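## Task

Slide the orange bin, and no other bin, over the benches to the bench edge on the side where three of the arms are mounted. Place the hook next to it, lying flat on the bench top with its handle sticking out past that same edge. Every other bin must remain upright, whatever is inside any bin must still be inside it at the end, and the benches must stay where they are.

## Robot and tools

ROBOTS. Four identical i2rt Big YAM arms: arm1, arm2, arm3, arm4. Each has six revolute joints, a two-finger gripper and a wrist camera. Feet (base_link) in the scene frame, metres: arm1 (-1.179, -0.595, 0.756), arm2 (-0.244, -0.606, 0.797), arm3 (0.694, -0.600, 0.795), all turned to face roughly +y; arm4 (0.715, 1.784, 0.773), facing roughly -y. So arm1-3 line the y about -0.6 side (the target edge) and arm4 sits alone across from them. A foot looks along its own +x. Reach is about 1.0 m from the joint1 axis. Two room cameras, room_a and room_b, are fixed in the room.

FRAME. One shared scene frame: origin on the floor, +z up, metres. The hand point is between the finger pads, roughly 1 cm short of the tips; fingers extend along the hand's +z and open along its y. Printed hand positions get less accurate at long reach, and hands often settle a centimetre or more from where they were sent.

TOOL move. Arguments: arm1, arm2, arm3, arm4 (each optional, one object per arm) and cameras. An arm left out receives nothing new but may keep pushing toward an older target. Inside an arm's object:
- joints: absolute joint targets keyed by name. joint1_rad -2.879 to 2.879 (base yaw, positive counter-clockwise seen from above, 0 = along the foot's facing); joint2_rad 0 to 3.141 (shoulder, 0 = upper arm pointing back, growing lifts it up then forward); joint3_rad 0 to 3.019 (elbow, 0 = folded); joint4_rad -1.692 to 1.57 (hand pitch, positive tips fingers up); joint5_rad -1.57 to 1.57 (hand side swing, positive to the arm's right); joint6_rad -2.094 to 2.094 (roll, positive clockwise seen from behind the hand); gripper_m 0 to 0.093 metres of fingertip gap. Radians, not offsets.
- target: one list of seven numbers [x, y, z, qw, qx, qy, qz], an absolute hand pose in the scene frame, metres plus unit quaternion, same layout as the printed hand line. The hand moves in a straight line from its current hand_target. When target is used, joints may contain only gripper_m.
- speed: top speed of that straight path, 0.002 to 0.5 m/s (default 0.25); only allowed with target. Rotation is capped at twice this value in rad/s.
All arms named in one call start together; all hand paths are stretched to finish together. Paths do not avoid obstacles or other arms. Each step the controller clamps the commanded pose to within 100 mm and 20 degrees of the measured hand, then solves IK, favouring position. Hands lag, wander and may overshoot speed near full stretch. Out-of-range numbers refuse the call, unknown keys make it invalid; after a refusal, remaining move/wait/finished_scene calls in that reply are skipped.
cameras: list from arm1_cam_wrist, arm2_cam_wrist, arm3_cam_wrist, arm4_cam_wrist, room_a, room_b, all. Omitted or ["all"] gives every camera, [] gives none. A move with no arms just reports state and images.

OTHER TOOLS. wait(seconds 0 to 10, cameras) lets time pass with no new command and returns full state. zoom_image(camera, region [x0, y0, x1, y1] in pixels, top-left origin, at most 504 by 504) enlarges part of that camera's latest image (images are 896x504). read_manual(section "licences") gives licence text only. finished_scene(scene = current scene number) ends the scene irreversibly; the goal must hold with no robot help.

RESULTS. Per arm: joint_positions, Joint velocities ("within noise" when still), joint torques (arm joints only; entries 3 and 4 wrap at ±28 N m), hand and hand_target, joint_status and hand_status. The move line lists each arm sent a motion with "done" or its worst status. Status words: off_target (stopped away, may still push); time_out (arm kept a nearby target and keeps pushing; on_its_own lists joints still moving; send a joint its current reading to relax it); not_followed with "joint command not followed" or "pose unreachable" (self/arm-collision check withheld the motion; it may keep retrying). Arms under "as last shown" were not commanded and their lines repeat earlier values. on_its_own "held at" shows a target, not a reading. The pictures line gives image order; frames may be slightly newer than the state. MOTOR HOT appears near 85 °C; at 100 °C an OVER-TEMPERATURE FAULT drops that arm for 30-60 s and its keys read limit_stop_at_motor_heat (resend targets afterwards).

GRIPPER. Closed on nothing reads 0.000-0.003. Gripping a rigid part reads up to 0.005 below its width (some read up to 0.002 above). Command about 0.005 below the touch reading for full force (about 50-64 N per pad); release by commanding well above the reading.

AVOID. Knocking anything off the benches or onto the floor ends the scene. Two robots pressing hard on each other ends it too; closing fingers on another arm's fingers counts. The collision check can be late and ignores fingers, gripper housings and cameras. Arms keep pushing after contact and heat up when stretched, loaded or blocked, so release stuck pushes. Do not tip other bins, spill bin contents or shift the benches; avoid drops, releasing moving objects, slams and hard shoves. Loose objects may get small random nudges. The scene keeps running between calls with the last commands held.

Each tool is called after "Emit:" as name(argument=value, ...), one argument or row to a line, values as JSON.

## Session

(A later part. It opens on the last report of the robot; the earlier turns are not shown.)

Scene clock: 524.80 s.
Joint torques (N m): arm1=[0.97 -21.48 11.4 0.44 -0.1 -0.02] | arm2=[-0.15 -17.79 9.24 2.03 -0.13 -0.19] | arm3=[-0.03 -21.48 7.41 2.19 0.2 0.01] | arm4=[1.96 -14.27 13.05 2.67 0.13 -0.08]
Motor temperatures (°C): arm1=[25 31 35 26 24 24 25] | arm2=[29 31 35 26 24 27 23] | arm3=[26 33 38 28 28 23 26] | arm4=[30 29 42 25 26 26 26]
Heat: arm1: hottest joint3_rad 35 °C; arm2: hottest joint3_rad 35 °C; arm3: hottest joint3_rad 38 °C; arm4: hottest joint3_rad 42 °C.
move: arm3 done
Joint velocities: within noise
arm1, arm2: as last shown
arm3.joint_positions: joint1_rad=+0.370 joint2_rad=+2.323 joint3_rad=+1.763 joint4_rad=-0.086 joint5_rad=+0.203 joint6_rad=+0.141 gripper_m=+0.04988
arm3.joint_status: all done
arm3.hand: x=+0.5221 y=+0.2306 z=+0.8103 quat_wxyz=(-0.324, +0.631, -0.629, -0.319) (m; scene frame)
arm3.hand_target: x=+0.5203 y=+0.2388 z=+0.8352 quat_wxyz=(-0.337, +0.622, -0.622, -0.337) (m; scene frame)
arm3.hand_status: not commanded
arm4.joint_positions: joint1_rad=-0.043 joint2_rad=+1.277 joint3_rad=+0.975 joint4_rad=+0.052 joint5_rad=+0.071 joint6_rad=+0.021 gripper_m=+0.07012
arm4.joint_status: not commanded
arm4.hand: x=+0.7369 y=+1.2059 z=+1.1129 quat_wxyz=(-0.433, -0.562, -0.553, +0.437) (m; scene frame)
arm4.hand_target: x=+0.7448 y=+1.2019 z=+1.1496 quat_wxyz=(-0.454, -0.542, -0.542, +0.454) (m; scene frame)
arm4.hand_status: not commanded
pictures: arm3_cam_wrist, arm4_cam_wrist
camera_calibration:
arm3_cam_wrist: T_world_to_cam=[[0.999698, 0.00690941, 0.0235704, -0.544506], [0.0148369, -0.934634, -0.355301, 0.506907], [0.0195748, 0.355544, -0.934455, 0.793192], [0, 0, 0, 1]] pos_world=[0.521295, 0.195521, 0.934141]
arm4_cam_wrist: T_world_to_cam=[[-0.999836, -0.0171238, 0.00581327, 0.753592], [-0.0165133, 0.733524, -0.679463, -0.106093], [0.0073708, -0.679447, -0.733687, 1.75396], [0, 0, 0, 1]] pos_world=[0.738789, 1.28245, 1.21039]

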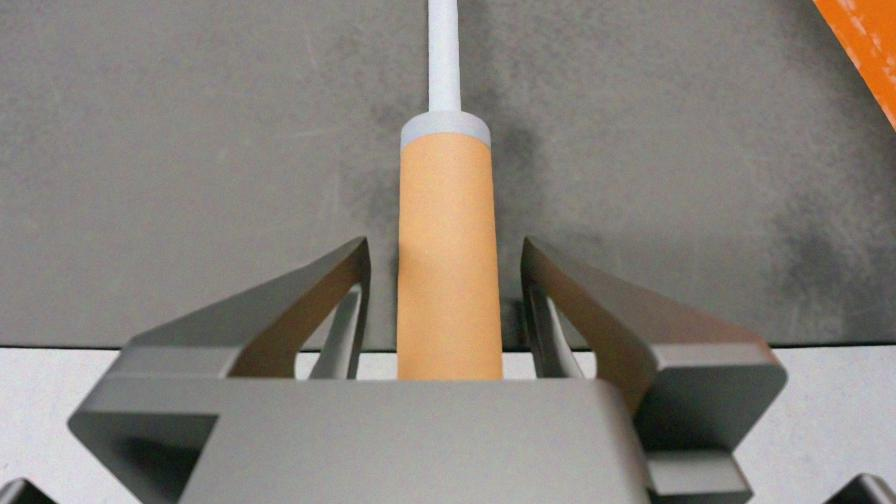

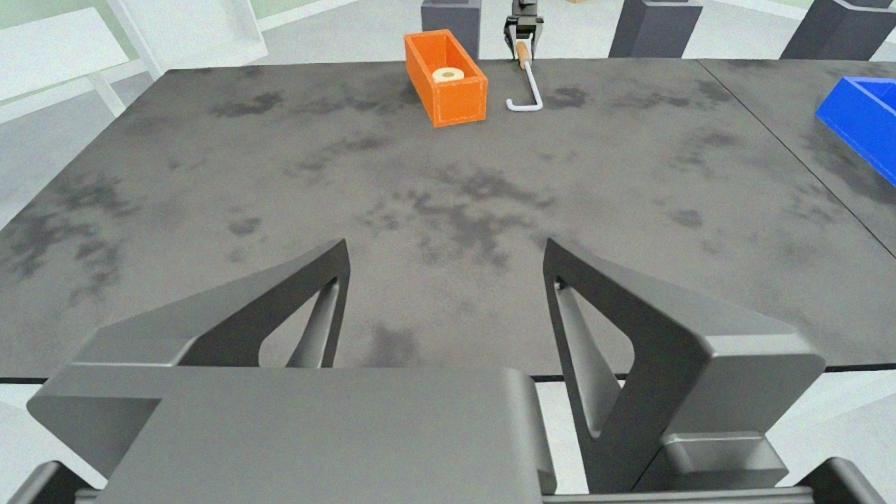

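Retreat along the finger axis.

Emit:
move(
  arm3={"target":[0.52,0.11,1.0,0.337,-0.6215,0.6215,0.337],"speed":0.15,"joints":{"gripper_m":0.08}},
  cameras=[],
)

Emit:
move(
  arm3={"target":[0.56,-0.05,1.1,0.337,-0.6215,0.6215,0.337]},
  cameras=["room_a","room_b","arm4_cam_wrist","arm3_cam_wrist"],
)

Emit:
zoom_image(
  camera="arm4_cam_wrist",
  region=[380, 0, 600, 130],
)

Emit:
zoom_image(
  camera="room_a",
  region=[370, 240, 470, 330],
)

Emit:
zoom_image(
  camera="room_b",
  region=[470, 195, 540, 245],
)

Scene clock: 535.33 s.
Joint torques (N m): arm1=[0.97 -21.42 11.4 0.43 -0.11 -0.02] | arm2=[-0.15 -17.73 9.22 2.03 -0.13 -0.19] | arm3=[0.26 -17.14 7.06 1.11 0.23 0.16] | arm4=[1.96 -14.27 13.03 2.67 0.13 -0.08]
Motor temperatures (°C): arm1=[25 31 35 26 24 24 25] | arm2=[29 31 35 26 24 27 23] | arm3=[26 33 38 28 28 23 26] | arm4=[30 29 42 25 26 26 26]
Heat: arm1: hottest joint3_rad 35 °C; arm2: hottest joint3_rad 35 °C; arm3: hottest joint3_rad 38 °C; arm4: hottest joint3_rad 42 °C.
move: arm3 off_target
Joint velocities: within noise
arm1, arm2, arm4: as last shown
arm3.joint_positions: joint1_rad=+0.416 joint2_rad=+1.831 joint3_rad=+1.429 joint4_rad=-0.208 joint5_rad=+0.246 joint6_rad=+0.156 gripper_m=+0.07992
arm3.joint_status: all done
arm3.hand: x=+0.5238 y=+0.1142 z=+0.9893 quat_wxyz=(-0.337, +0.625, -0.621, -0.332) (m; scene frame)
arm3.hand_target: x=+0.5200 y=+0.1102 z=+1.0000 quat_wxyz=(-0.337, +0.622, -0.622, -0.337) (m; scene frame)
arm3.hand_status: off_target (0.012 m and 0.8 deg from the pose sent, 0.225 m and 2.8 deg at the start)
pictures: none
No camera images: "cameras" was empty.

Scene clock: 537.03 s.
Joint torques (N m): arm1=[0.97 -21.48 11.41 0.43 -0.1 -0.02] | arm2=[-0.15 -17.67 9.22 2 -0.13 -0.18] | arm3=[0.62 -10.7 7.51 1.11 0.24 0.15] | arm4=[1.96 -14.21 13.03 2.67 0.12 -0.08]
Motor temperatures (°C): arm1=[25 31 35 26 24 24 25] | arm2=[29 31 35 26 24 27 23] | arm3=[26 33 38 28 28 23 26] | arm4=[30 29 42 25 26 26 26]
Heat: arm1: hottest joint3_rad 35 °C; arm2: hottest joint3_rad 35 °C; arm3: hottest joint3_rad 38 °C; arm4: hottest joint3_rad 42 °C.
move: arm3 done
Joint velocities: within noise
arm1, arm2, arm4: as last shown
arm3.joint_positions: joint1_rad=+0.436 joint2_rad=+1.331 joint3_rad=+1.124 joint4_rad=-0.399 joint5_rad=+0.264 joint6_rad=+0.168 gripper_m=+0.07992
arm3.joint_status: not commanded
arm3.hand: x=+0.5632 y=-0.0457 z=+1.0968 quat_wxyz=(-0.339, +0.623, -0.620, -0.334) (m; scene frame)
arm3.hand_target: x=+0.5600 y=-0.0499 z=+1.0999 quat_wxyz=(-0.337, +0.622, -0.621, -0.337) (m; scene frame)
arm3.hand_status: done (0.006 m and 0.5 deg from the pose sent, 0.201 m and 0.8 deg at the start)
pictures: arm3_cam_wrist, arm4_cam_wrist, room_a, room_b
camera_calibration:
arm3_cam_wrist: T_world_to_cam=[[0.999671, 0.00669655, 0.0247789, -0.591726], [0.0160552, -0.916338, -0.400084, 0.399152], [0.0200267, 0.40035, -0.916143, 1.14006], [0, 0, 0, 1]] pos_world=[0.562291, -0.0867036, 1.21882]
arm4_cam_wrist: T_world_to_cam=[[-0.999836, -0.0171238, 0.00581327, 0.753592], [-0.0165133, 0.733524, -0.679463, -0.106093], [0.0073708, -0.679447, -0.733687, 1.75396], [0, 0, 0, 1]] pos_world=[0.738789, 1.28245, 1.21039]

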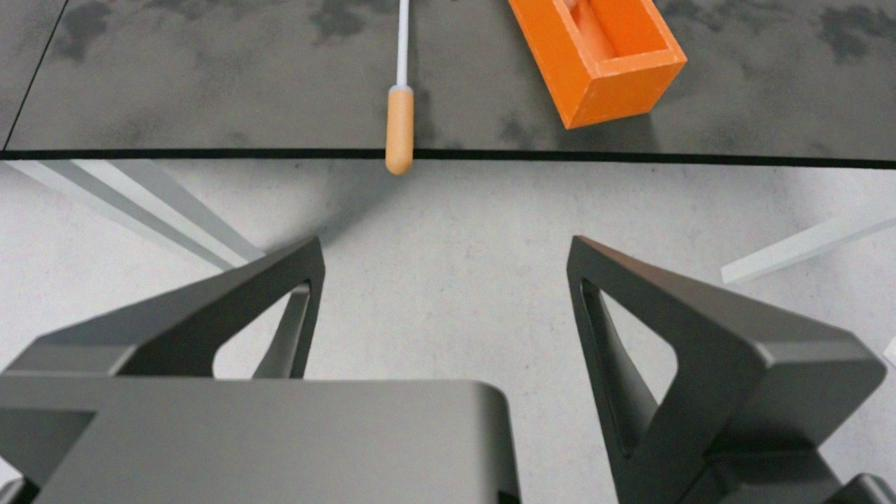

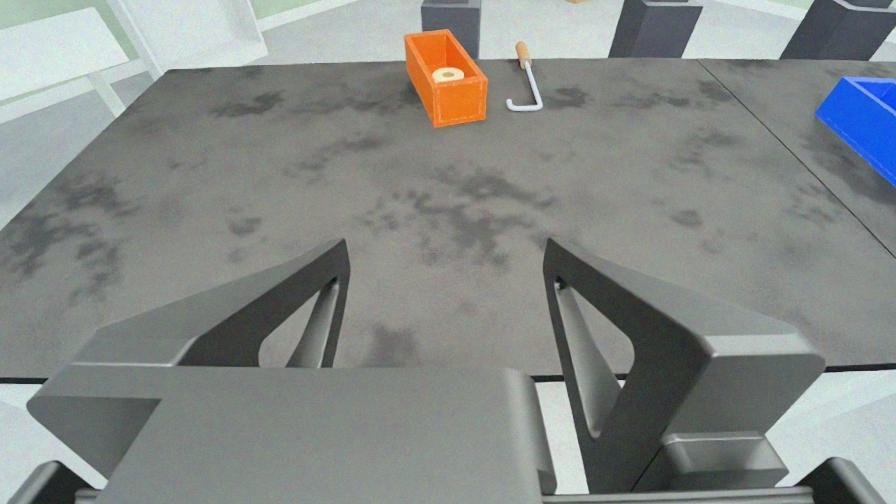

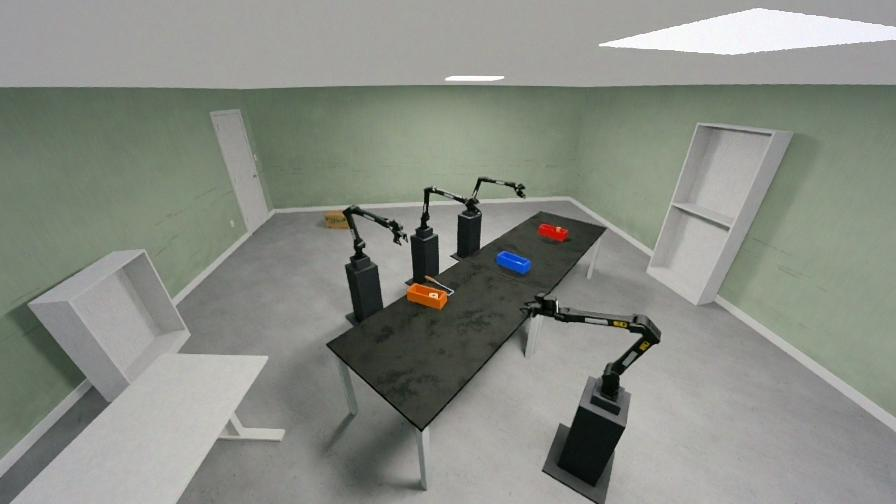

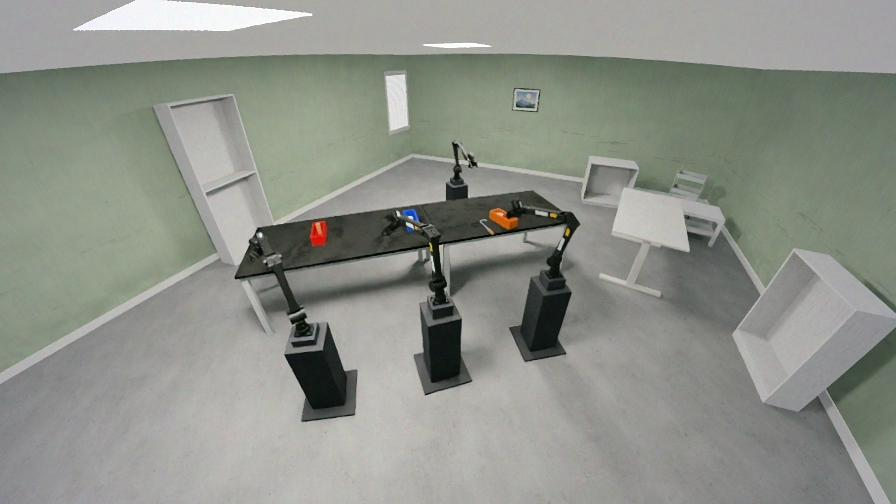

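Scaled by 2.291 from the camera's 896x504 image, which has a finer 1280x720 frame.

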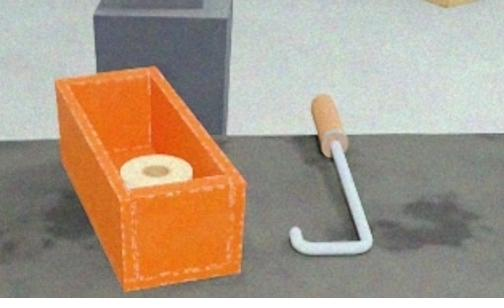

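Scaled by 5.040 from the camera's 896x504 image, which has a finer 1280x720 frame.

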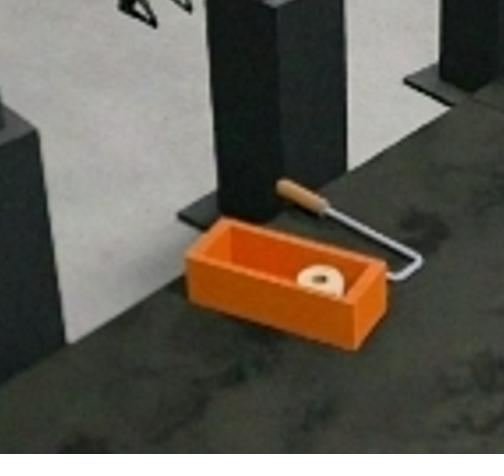

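Scaled by 7.200 from the camera's 896x504 image, which has a finer 1280x720 frame.

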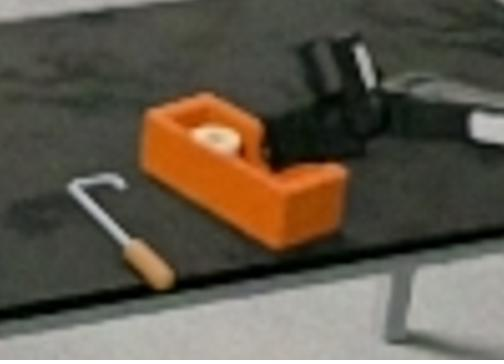

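Emit:
move(
  arm3={"target":[0.519,0.12,0.99,0.337,-0.6215,0.6215,0.337]},
  cameras=[],
)

Emit:
move(
  arm3={"target":[0.519,0.21,0.828,0.337,-0.6215,0.6215,0.337],"speed":0.15},
  cameras=["arm3_cam_wrist"],
)

Scene clock: 553.90 s.
Joint torques (N m): arm1=[0.97 -21.48 11.41 0.44 -0.1 -0.02] | arm2=[-0.15 -17.79 9.22 2.04 -0.12 -0.18] | arm3=[-0.85 -15.33 11.3 1.98 0.07 0.02] | arm4=[1.96 -14.21 13.04 2.69 0.13 -0.08]
Motor temperatures (°C): arm1=[24 31 35 26 24 24 25] | arm2=[29 31 35 26 24 27 23] | arm3=[26 33 37 28 28 23 26] | arm4=[30 29 43 25 26 26 26]
Heat: arm1: hottest joint3_rad 35 °C; arm2: hottest joint3_rad 35 °C; arm3: hottest joint3_rad 37 °C; arm4: hottest joint3_rad 43 °C.
move: arm3 off_target
Joint velocities: within noise
arm1.joint_positions: joint1_rad=+0.501 joint2_rad=+1.876 joint3_rad=+1.816 joint4_rad=-0.835 joint5_rad=-0.462 joint6_rad=-0.477 gripper_m=+0.08996
arm1.joint_status: not commanded
arm1.hand: x=-1.5191 y=+0.0467 z=+1.0314 quat_wxyz=(-0.099, +0.888, -0.248, -0.375) (m; scene frame)
arm1.hand_target: x=-1.5176 y=+0.0447 z=+1.0459 quat_wxyz=(-0.107, +0.887, -0.242, -0.379) (m; scene frame)
arm1.hand_status: not commanded
arm2, arm4: as last shown
arm3.joint_positions: joint1_rad=+0.429 joint2_rad=+1.834 joint3_rad=+1.373 joint4_rad=-0.215 joint5_rad=+0.249 joint6_rad=+0.169 gripper_m=+0.07992
arm3.joint_status: not commanded
arm3.hand: x=+0.5208 y=+0.0953 z=+0.9555 quat_wxyz=(-0.321, +0.638, -0.628, -0.309) (m; scene frame)
arm3.hand_target: x=+0.5198 y=+0.1169 z=+0.9908 quat_wxyz=(-0.337, +0.622, -0.621, -0.337) (m; scene frame)
arm3.hand_status: off_target (0.042 m and 4.2 deg from the pose sent, 0.202 m and 0.5 deg at the start)
pictures: none
No camera images: "cameras" was empty.

Scene clock: 556.13 s.
Joint torques (N m): arm1=[1.03 -21.48 11.41 0.44 -0.1 -0.02] | arm2=[-0.15 -17.73 9.22 2.04 -0.12 -0.19] | arm3=[-0.91 -18.9 10.1 2.28 0.05 -0.03] | arm4=[1.96 -14.27 13.04 2.69 0.12 -0.08]
Motor temperatures (°C): arm1=[24 31 35 26 24 24 25] | arm2=[29 31 35 26 24 27 23] | arm3=[26 33 37 28 28 23 26] | arm4=[30 29 43 25 26 26 26]
Heat: arm1: hottest joint3_rad 35 °C; arm2: hottest joint3_rad 35 °C; arm3: hottest joint3_rad 37 °C; arm4: hottest joint3_rad 43 °C.
move: arm3 off_target
Joint velocities: within noise
arm1, arm2, arm4: as last shown
arm3.joint_positions: joint1_rad=+0.390 joint2_rad=+2.245 joint3_rad=+1.578 joint4_rad=-0.010 joint5_rad=+0.218 joint6_rad=+0.154 gripper_m=+0.07992
arm3.joint_status: not commanded
arm3.hand: x=+0.5206 y=+0.1819 z=+0.7945 quat_wxyz=(-0.317, +0.636, -0.632, -0.308) (m; scene frame)
arm3.hand_target: x=+0.5199 y=+0.2068 z=+0.8292 quat_wxyz=(-0.337, +0.622, -0.622, -0.337) (m; scene frame)
arm3.hand_status: off_target (0.044 m and 4.5 deg from the pose sent, 0.171 m and 4.2 deg at the start)
pictures: arm3_cam_wrist
camera_calibration:
arm3_cam_wrist: T_world_to_cam=[[0.99952, 0.00773014, 0.0300063, -0.54746], [0.0171827, -0.944125, -0.329139, 0.435592], [0.0257854, 0.329497, -0.943805, 0.804669], [0, 0, 0, 1]] pos_world=[0.518964, 0.150349, 0.919248]

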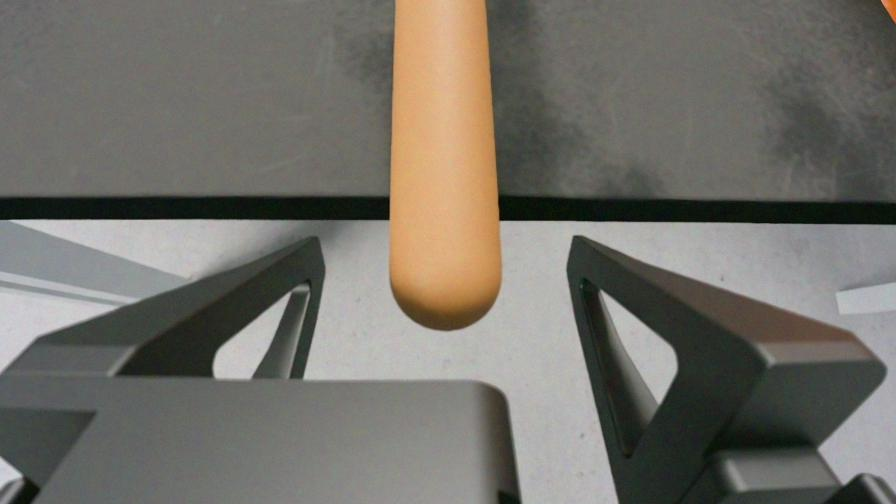

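Emit:
move(
  arm3={"target":[0.519,0.235,0.84,0.337,-0.6215,0.6215,0.337],"speed":0.1},
  cameras=["arm3_cam_wrist"],
)

Emit:
move(
  arm3={"joints":{"gripper_m":0.024}},
  cameras=["arm4_cam_wrist"],
)

Scene clock: 562.10 s.
Joint torques (N m): arm1=[0.97 -21.48 11.4 0.44 -0.1 -0.02] | arm2=[-0.15 -17.73 9.24 2.06 -0.12 -0.19] | arm3=[-0.62 -19.25 10.54 1.11 0.05 -0.04] | arm4=[1.96 -14.21 13.04 2.69 0.13 -0.08]
Motor temperatures (°C): arm1=[24 31 35 26 24 24 25] | arm2=[29 31 35 26 24 27 23] | arm3=[26 33 37 28 28 23 26] | arm4=[30 29 43 25 26 26 26]
Heat: arm1: hottest joint3_rad 35 °C; arm2: hottest joint3_rad 35 °C; arm3: hottest joint3_rad 37 °C; arm4: hottest joint3_rad 43 °C.
move: arm3 off_target
Joint velocities: within noise
arm1, arm4: as last shown
arm2.joint_positions: joint1_rad=+0.300 joint2_rad=+1.684 joint3_rad=+1.505 joint4_rad=-0.559 joint5_rad=-0.491 joint6_rad=-0.463 gripper_m=+0.07989
arm2.joint_status: not commanded
arm2.hand: x=-0.5254 y=+0.0114 z=+1.0801 quat_wxyz=(-0.154, +0.854, -0.254, -0.427) (m; scene frame)
arm2.hand_target: x=-0.5260 y=+0.0138 z=+1.0679 quat_wxyz=(-0.152, +0.858, -0.252, -0.422) (m; scene frame)
arm2.hand_status: not commanded
arm3.joint_positions: joint1_rad=+0.381 joint2_rad=+2.281 joint3_rad=+1.691 joint4_rad=-0.053 joint5_rad=+0.211 joint6_rad=+0.149 gripper_m=+0.07992
arm3.joint_status: not commanded
arm3.hand: x=+0.5185 y=+0.2134 z=+0.8139 quat_wxyz=(-0.324, +0.630, -0.629, -0.321) (m; scene frame)
arm3.hand_target: x=+0.5196 y=+0.2328 z=+0.8409 quat_wxyz=(-0.337, +0.621, -0.622, -0.337) (m; scene frame)
arm3.hand_status: off_target (0.034 m and 2.6 deg from the pose sent, 0.070 m and 4.5 deg at the start)
pictures: arm3_cam_wrist
camera_calibration:
arm3_cam_wrist: T_world_to_cam=[[0.999758, 0.00677364, 0.0209409, -0.538719], [0.0138405, -0.933277, -0.358891, 0.495338], [0.0171126, 0.359094, -0.933144, 0.802112], [0, 0, 0, 1]] pos_world=[0.518007, 0.177903, 0.93754]

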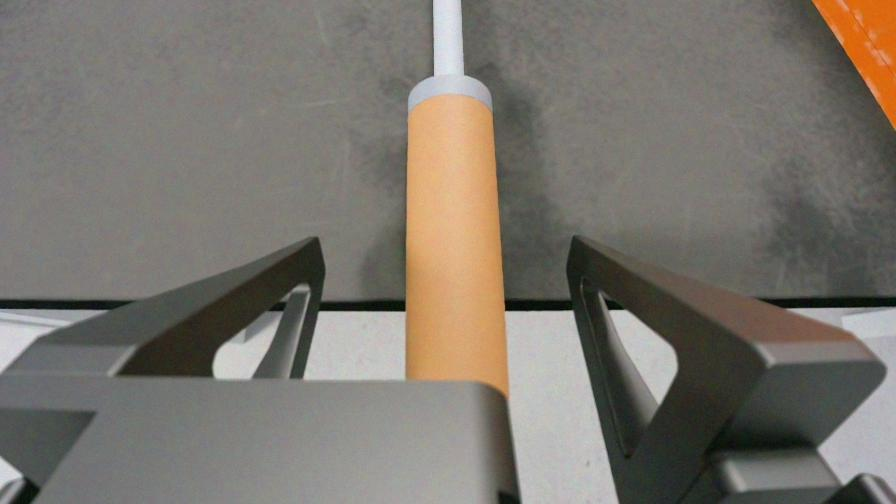

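Scene clock: 562.80 s.
Joint torques (N m): arm1=[0.97 -21.48 11.4 0.44 -0.1 -0.02] | arm2=[-0.15 -17.73 9.21 2.04 -0.12 -0.19] | arm3=[-0.85 -19.37 10.48 1.13 0.08 -0.04] | arm4=[1.9 -14.21 13.04 2.69 0.13 -0.08]
Motor temperatures (°C): arm1=[24 31 35 26 24 24 25] | arm2=[29 31 35 26 24 27 23] | arm3=[26 33 37 28 28 23 26] | arm4=[30 29 43 25 26 26 26]
Heat: arm1: hottest joint3_rad 35 °C; arm2: hottest joint3_rad 35 °C; arm3: hottest joint3_rad 37 °C; arm4: hottest joint3_rad 43 °C.
move: arm3 off_target
Joint velocities: within noise
arm1, arm2, arm4: as last shown
arm3.joint_positions: joint1_rad=+0.381 joint2_rad=+2.281 joint3_rad=+1.691 joint4_rad=-0.053 joint5_rad=+0.209 joint6_rad=+0.148 gripper_m=+0.02885
arm3.joint_status: gripper_m off_target (ended at +0.02888, target +0.02400)
arm3.hand: x=+0.5184 y=+0.2134 z=+0.8138 quat_wxyz=(-0.324, +0.630, -0.628, -0.321) (m; scene frame)
arm3.hand_target: x=+0.5196 y=+0.2328 z=+0.8409 quat_wxyz=(-0.337, +0.621, -0.621, -0.337) (m; scene frame)
arm3.hand_status: not commanded
pictures: arm4_cam_wrist
camera_calibration:
arm4_cam_wrist: T_world_to_cam=[[-0.999836, -0.0171238, 0.00581327, 0.753592], [-0.0165133, 0.733524, -0.679463, -0.106093], [0.0073708, -0.679447, -0.733687, 1.75396], [0, 0, 0, 1]] pos_world=[0.738789, 1.28245, 1.21039]

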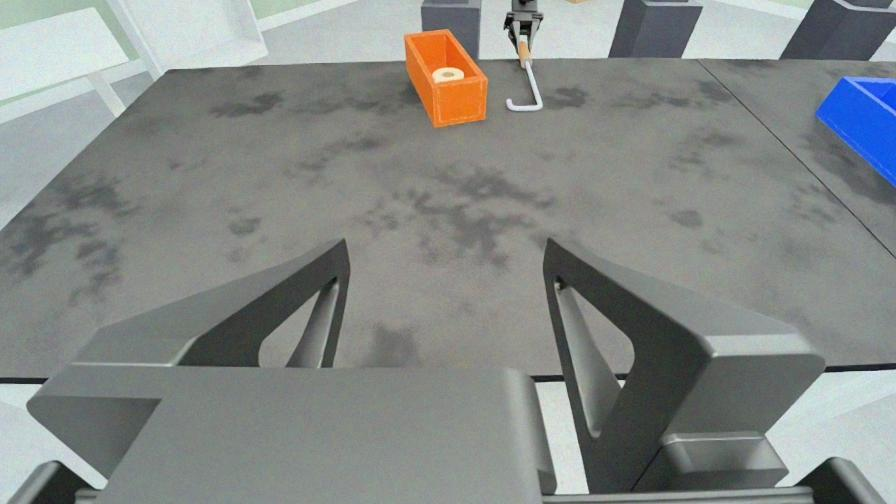

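Drag back 4 cm (small lag expected).

Emit:
move(
  arm3={"target":[0.519,0.185,0.84,0.337,-0.6215,0.6215,0.337],"speed":0.08},
  cameras=["arm3_cam_wrist","arm4_cam_wrist"],
)

Emit:
zoom_image(
  camera="arm4_cam_wrist",
  region=[380, 0, 600, 130],
)

Scene clock: 567.47 s.
Joint torques (N m): arm1=[0.97 -21.48 11.4 0.44 -0.11 -0.02] | arm2=[-0.15 -17.73 9.21 2.03 -0.12 -0.18] | arm3=[0.56 -21.25 5.74 2.15 0.27 0.07] | arm4=[1.9 -14.27 13.05 2.69 0.12 -0.08]
Motor temperatures (°C): arm1=[24 31 35 26 24 24 25] | arm2=[29 31 35 26 24 27 23] | arm3=[26 32 37 28 28 23 26] | arm4=[29 29 43 25 26 26 26]
Heat: arm1: hottest joint3_rad 35 °C; arm2: hottest joint3_rad 35 °C; arm3: hottest joint3_rad 37 °C; arm4: hottest joint3_rad 43 °C.
move: arm3 off_target
Joint velocities: within noise
arm1, arm2, arm4: as last shown
arm3.joint_positions: joint1_rad=+0.384 joint2_rad=+2.216 joint3_rad=+1.560 joint4_rad=+0.010 joint5_rad=+0.219 joint6_rad=+0.148 gripper_m=+0.02885
arm3.joint_status: not commanded
arm3.hand: x=+0.5258 y=+0.1828 z=+0.8119 quat_wxyz=(-0.327, +0.630, -0.629, -0.318) (m; scene frame)
arm3.hand_target: x=+0.5190 y=+0.1850 z=+0.8396 quat_wxyz=(-0.337, +0.622, -0.622, -0.337) (m; scene frame)
arm3.hand_status: off_target (0.029 m and 2.8 deg from the pose sent, 0.039 m and 2.6 deg at the start)
pictures: arm3_cam_wrist, arm4_cam_wrist
camera_calibration:
arm3_cam_wrist: T_world_to_cam=[[0.999611, 0.00357602, 0.0276495, -0.550568], [0.0132303, -0.933804, -0.357541, 0.465243], [0.0245407, 0.357768, -0.933488, 0.807801], [0, 0, 0, 1]] pos_world=[0.524374, 0.14741, 0.935639]
arm4_cam_wrist: T_world_to_cam=[[-0.999836, -0.0171238, 0.00581327, 0.753592], [-0.0165133, 0.733524, -0.679463, -0.106093], [0.0073708, -0.679447, -0.733687, 1.75396], [0, 0, 0, 1]] pos_world=[0.738789, 1.28245, 1.21039]

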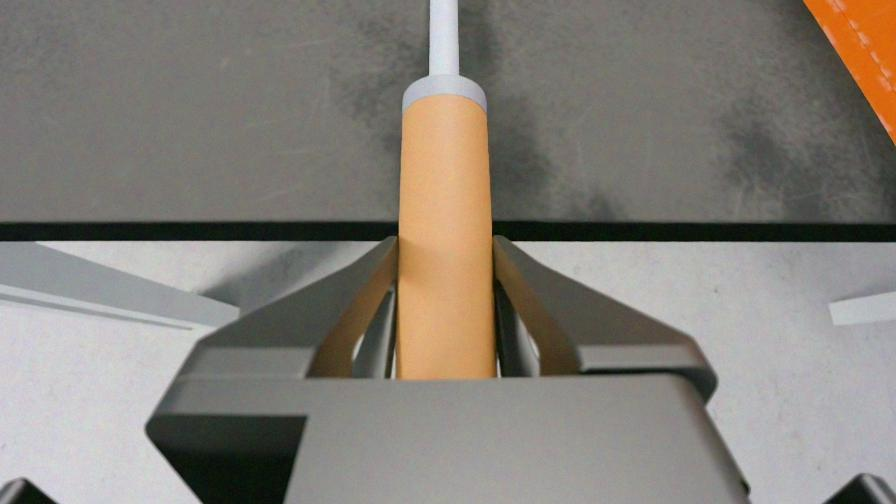

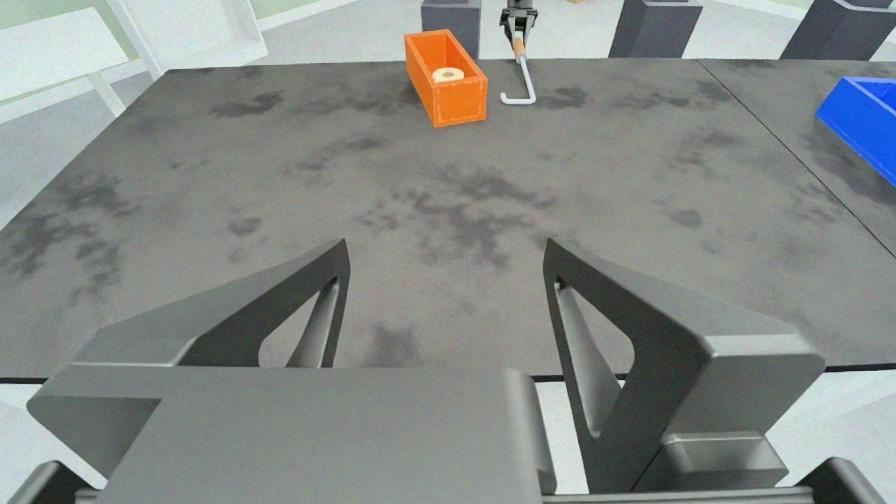

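Scaled by 2.291 from the camera's 896x504 image, which has a finer 1280x720 frame.

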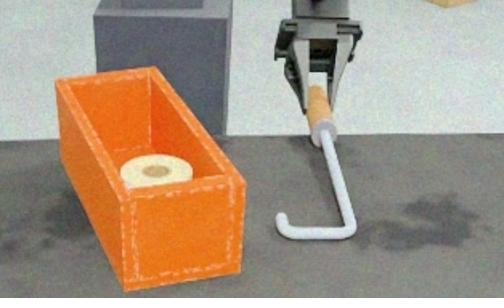

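Emit:
move(
  arm3={"target":[0.519,0.185,0.825,0.337,-0.6215,0.6215,0.337],"speed":0.04},
  cameras=[],
)

Emit:
move(
  arm3={"joints":{"gripper_m":0.055}},
  cameras=["arm3_cam_wrist"],
)

Emit:
move(
  arm3={"target":[0.52,0.07,0.98,0.337,-0.6215,0.6215,0.337],"speed":0.15,"joints":{"gripper_m":0.085}},
  cameras=[],
)

Emit:
move(
  arm3={"target":[0.56,-0.05,1.1,0.337,-0.6215,0.6215,0.337]},
  cameras=["room_b","room_a","arm4_cam_wrist","arm3_cam_wrist"],
)

Emit:
zoom_image(
  camera="room_a",
  region=[370, 240, 470, 330],
)

Scene clock: 575.40 s.
Joint torques (N m): arm1=[0.97 -21.48 11.41 0.44 -0.11 -0.02] | arm2=[-0.15 -17.79 9.24 2.03 -0.13 -0.19] | arm3=[0.62 -19.6 5.97 2.4 0.27 0.07] | arm4=[1.9 -14.21 13.05 2.67 0.12 -0.08]
Motor temperatures (°C): arm1=[24 31 35 26 24 24 25] | arm2=[29 31 35 26 24 27 23] | arm3=[26 32 37 28 28 23 26] | arm4=[29 29 43 25 26 26 26]
Heat: arm1: hottest joint3_rad 35 °C; arm2: hottest joint3_rad 35 °C; arm3: hottest joint3_rad 37 °C; arm4: hottest joint3_rad 43 °C.
move: arm3 off_target
Joint velocities: within noise
arm1, arm2: as last shown
arm3.joint_positions: joint1_rad=+0.384 joint2_rad=+2.216 joint3_rad=+1.552 joint4_rad=+0.031 joint5_rad=+0.219 joint6_rad=+0.148 gripper_m=+0.02885
arm3.joint_status: not commanded
arm3.hand: x=+0.5259 y=+0.1828 z=+0.8120 quat_wxyz=(-0.330, +0.627, -0.627, -0.323) (m; scene frame)
arm3.hand_target: x=+0.5190 y=+0.1848 z=+0.8249 quat_wxyz=(-0.337, +0.622, -0.622, -0.337) (m; scene frame)
arm3.hand_status: off_target (0.015 m and 2.0 deg from the pose sent, 0.015 m and 2.8 deg at the start)
arm4.joint_positions: joint1_rad=-0.043 joint2_rad=+1.277 joint3_rad=+0.975 joint4_rad=+0.052 joint5_rad=+0.071 joint6_rad=+0.021 gripper_m=+0.07012
arm4.joint_status: not commanded
arm4.hand: x=+0.7369 y=+1.2059 z=+1.1129 quat_wxyz=(-0.433, -0.562, -0.553, +0.437) (m; scene frame)
arm4.hand_target: x=+0.7448 y=+1.2019 z=+1.1496 quat_wxyz=(-0.454, -0.542, -0.542, +0.454) (m; scene frame)
arm4.hand_status: not commanded
pictures: none
No camera images: "cameras" was empty.

Scene clock: 576.00 s.
Joint torques (N m): arm1=[0.97 -21.48 11.4 0.46 -0.11 -0.02] | arm2=[-0.15 -17.79 9.22 2.04 -0.13 -0.19] | arm3=[0.5 -19.66 6.02 2.3 0.21 0.05] | arm4=[1.96 -14.33 13.04 2.67 0.12 -0.08]
Motor temperatures (°C): arm1=[24 31 35 26 24 24 25] | arm2=[29 31 35 26 24 27 23] | arm3=[26 32 37 28 28 23 26] | arm4=[29 29 43 25 26 26 26]
Heat: arm1: hottest joint3_rad 35 °C; arm2: hottest joint3_rad 35 °C; arm3: hottest joint3_rad 37 °C; arm4: hottest joint3_rad 43 °C.
move: arm3 done
Joint velocities: within noise
arm1, arm2, arm4: as last shown
arm3.joint_positions: joint1_rad=+0.384 joint2_rad=+2.216 joint3_rad=+1.552 joint4_rad=+0.035 joint5_rad=+0.221 joint6_rad=+0.148 gripper_m=+0.05484
arm3.joint_status: all done
arm3.hand: x=+0.5260 y=+0.1832 z=+0.8126 quat_wxyz=(-0.331, +0.626, -0.627, -0.324) (m; scene frame)
arm3.hand_target: x=+0.5191 y=+0.1848 z=+0.8249 quat_wxyz=(-0.337, +0.622, -0.622, -0.337) (m; scene frame)
arm3.hand_status: not commanded
pictures: arm3_cam_wrist
camera_calibration:
arm3_cam_wrist: T_world_to_cam=[[0.999702, 0.00199106, 0.0243296, -0.547792], [0.0109228, -0.927812, -0.372889, 0.478535], [0.0218308, 0.373044, -0.927557, 0.802177], [0, 0, 0, 1]] pos_world=[0.52489, 0.145834, 0.935833]

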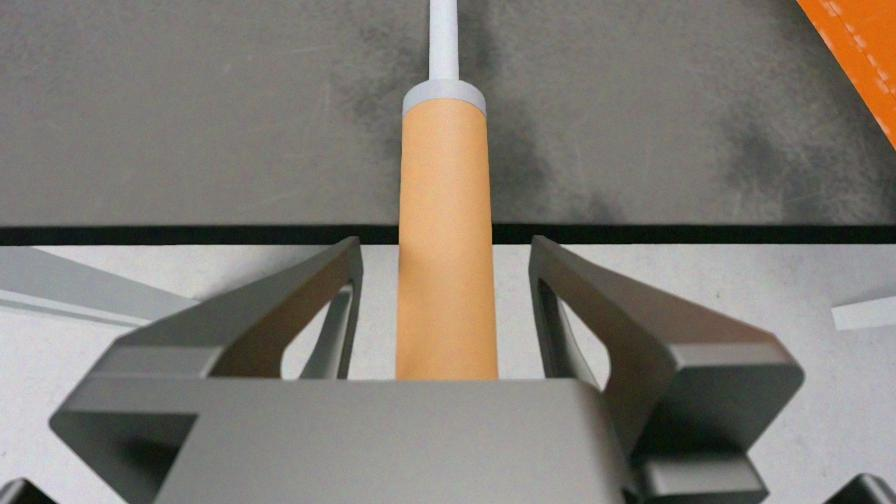

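Scene clock: 578.17 s.
Joint torques (N m): arm1=[0.97 -21.48 11.41 0.44 -0.1 -0.02] | arm2=[-0.15 -17.73 9.22 2.02 -0.12 -0.18] | arm3=[0.32 -15.79 6.79 1.09 0.24 0.14] | arm4=[1.96 -14.21 13.04 2.69 0.13 -0.08]
Motor temperatures (°C): arm1=[24 31 35 26 24 24 25] | arm2=[29 31 35 26 24 27 23] | arm3=[26 32 37 28 28 23 26] | arm4=[29 29 43 25 26 26 26]
Heat: arm1: hottest joint3_rad 35 °C; arm2: hottest joint3_rad 35 °C; arm3: hottest joint3_rad 37 °C; arm4: hottest joint3_rad 43 °C.
move: arm3 off_target
Joint velocities: within noise
arm1, arm2, arm4: as last shown
arm3.joint_positions: joint1_rad=+0.438 joint2_rad=+1.761 joint3_rad=+1.275 joint4_rad=-0.126 joint5_rad=+0.264 joint6_rad=+0.169 gripper_m=+0.08492
arm3.joint_status: all done
arm3.hand: x=+0.5235 y=+0.0738 z=+0.9706 quat_wxyz=(-0.338, +0.625, -0.621, -0.332) (m; scene frame)
arm3.hand_target: x=+0.5200 y=+0.0700 z=+0.9797 quat_wxyz=(-0.337, +0.622, -0.622, -0.337) (m; scene frame)
arm3.hand_status: off_target (0.011 m and 0.7 deg from the pose sent, 0.202 m and 1.8 deg at the start)
pictures: none
No camera images: "cameras" was empty.

Scene clock: 579.73 s.
Joint torques (N m): arm1=[0.97 -21.48 11.4 0.44 -0.1 -0.02] | arm2=[-0.15 -17.79 9.24 2.04 -0.12 -0.19] | arm3=[0.32 -10.23 7.54 1.11 0.23 0.15] | arm4=[1.96 -14.27 13.05 2.7 0.12 -0.08]
Motor temperatures (°C): arm1=[24 31 35 26 24 24 25] | arm2=[29 31 35 26 24 27 23] | arm3=[26 32 37 28 28 23 26] | arm4=[29 29 43 25 26 26 26]
Heat: arm1: hottest joint3_rad 35 °C; arm2: hottest joint3_rad 35 °C; arm3: hottest joint3_rad 37 °C; arm4: hottest joint3_rad 43 °C.
move: arm3 done
Joint velocities: within noise
arm1.joint_positions: joint1_rad=+0.501 joint2_rad=+1.876 joint3_rad=+1.816 joint4_rad=-0.835 joint5_rad=-0.462 joint6_rad=-0.477 gripper_m=+0.08996
arm1.joint_status: not commanded
arm1.hand: x=-1.5191 y=+0.0467 z=+1.0314 quat_wxyz=(-0.099, +0.888, -0.248, -0.375) (m; scene frame)
arm1.hand_target: x=-1.5176 y=+0.0447 z=+1.0459 quat_wxyz=(-0.107, +0.887, -0.242, -0.379) (m; scene frame)
arm1.hand_status: not commanded
arm2, arm4: as last shown
arm3.joint_positions: joint1_rad=+0.438 joint2_rad=+1.327 joint3_rad=+1.124 joint4_rad=-0.399 joint5_rad=+0.264 joint6_rad=+0.169 gripper_m=+0.08492
arm3.joint_status: not commanded
arm3.hand: x=+0.5624 y=-0.0466 z=+1.0987 quat_wxyz=(-0.340, +0.623, -0.620, -0.336) (m; scene frame)
arm3.hand_target: x=+0.5600 y=-0.0500 z=+1.1000 quat_wxyz=(-0.337, +0.622, -0.622, -0.337) (m; scene frame)
arm3.hand_status: done (0.004 m and 0.4 deg from the pose sent, 0.183 m and 0.7 deg at the start)
pictures: arm3_cam_wrist, arm4_cam_wrist, room_a, room_b
camera_calibration:
arm3_cam_wrist: T_world_to_cam=[[0.999697, 0.00783275, 0.0233473, -0.589434], [0.0165843, -0.914985, -0.403146, 0.402193], [0.0182047, 0.403411, -0.914838, 1.14185], [0, 0, 0, 1]] pos_world=[0.561798, -0.0880192, 1.22052]
arm4_cam_wrist: T_world_to_cam=[[-0.999836, -0.0171238, 0.00581327, 0.753592], [-0.0165133, 0.733524, -0.679463, -0.106093], [0.0073708, -0.679447, -0.733687, 1.75396], [0, 0, 0, 1]] pos_world=[0.738789, 1.28245, 1.21039]

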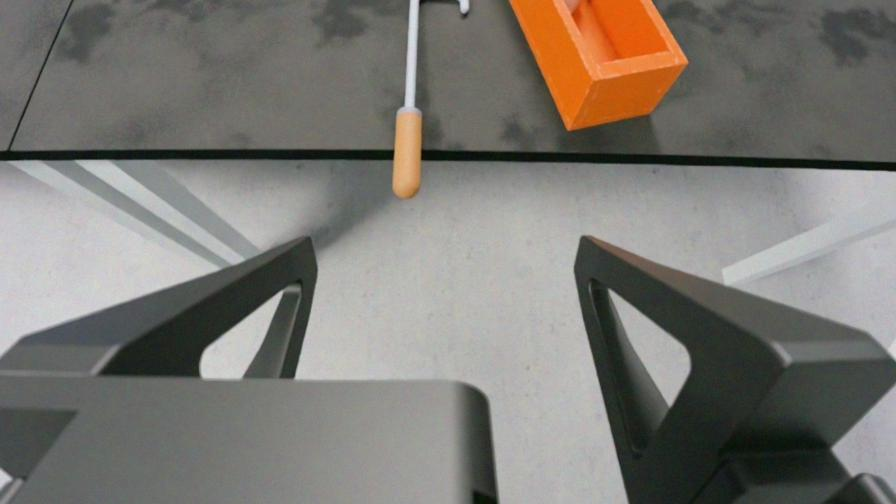

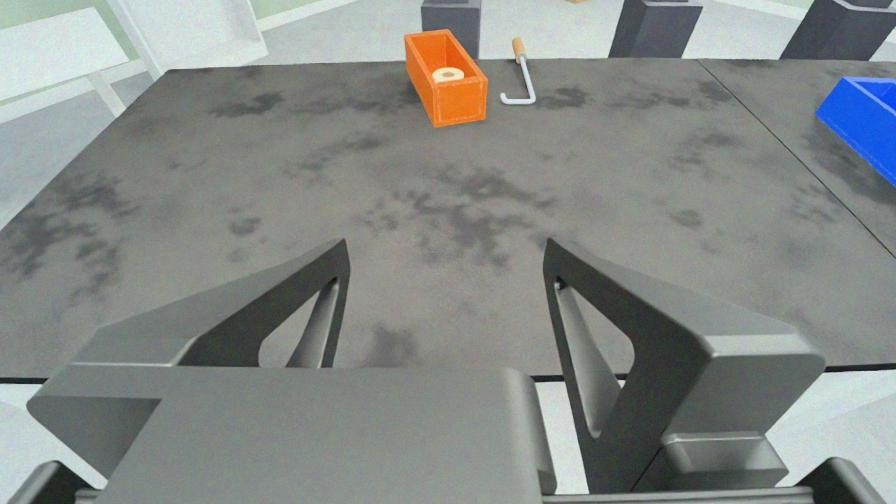

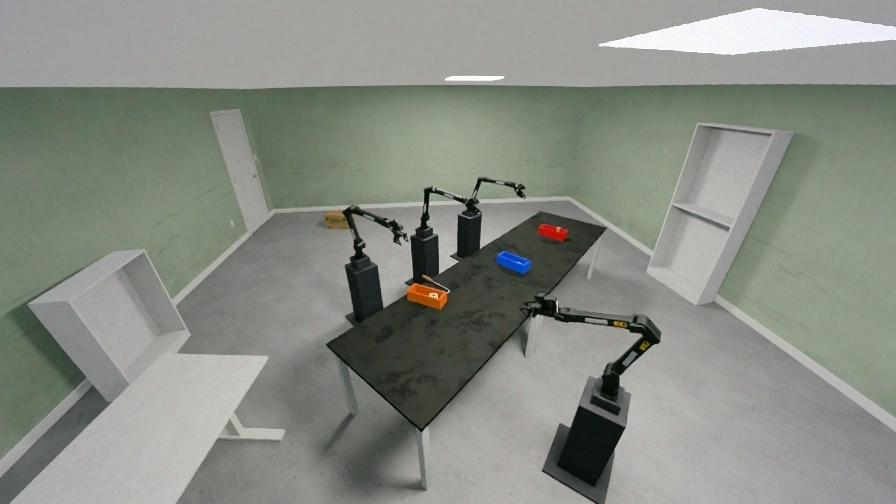

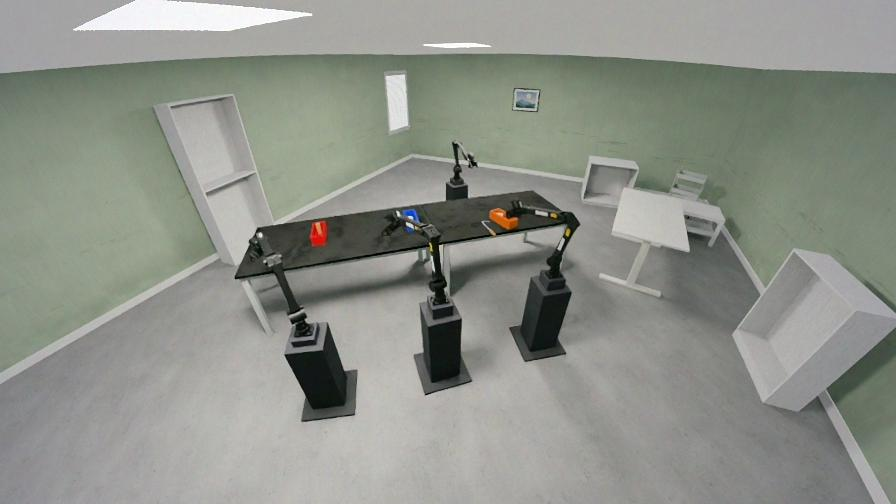

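Scaled by 5.040 from the camera's 896x504 image, which has a finer 1280x720 frame.

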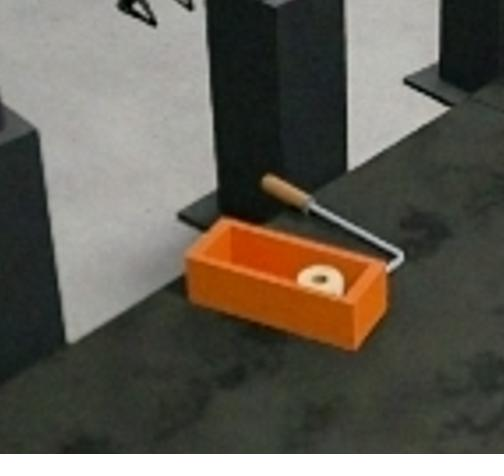

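Good.

Emit:
finished_scene(
  scene=2,
)

The scene is finished: the task was done.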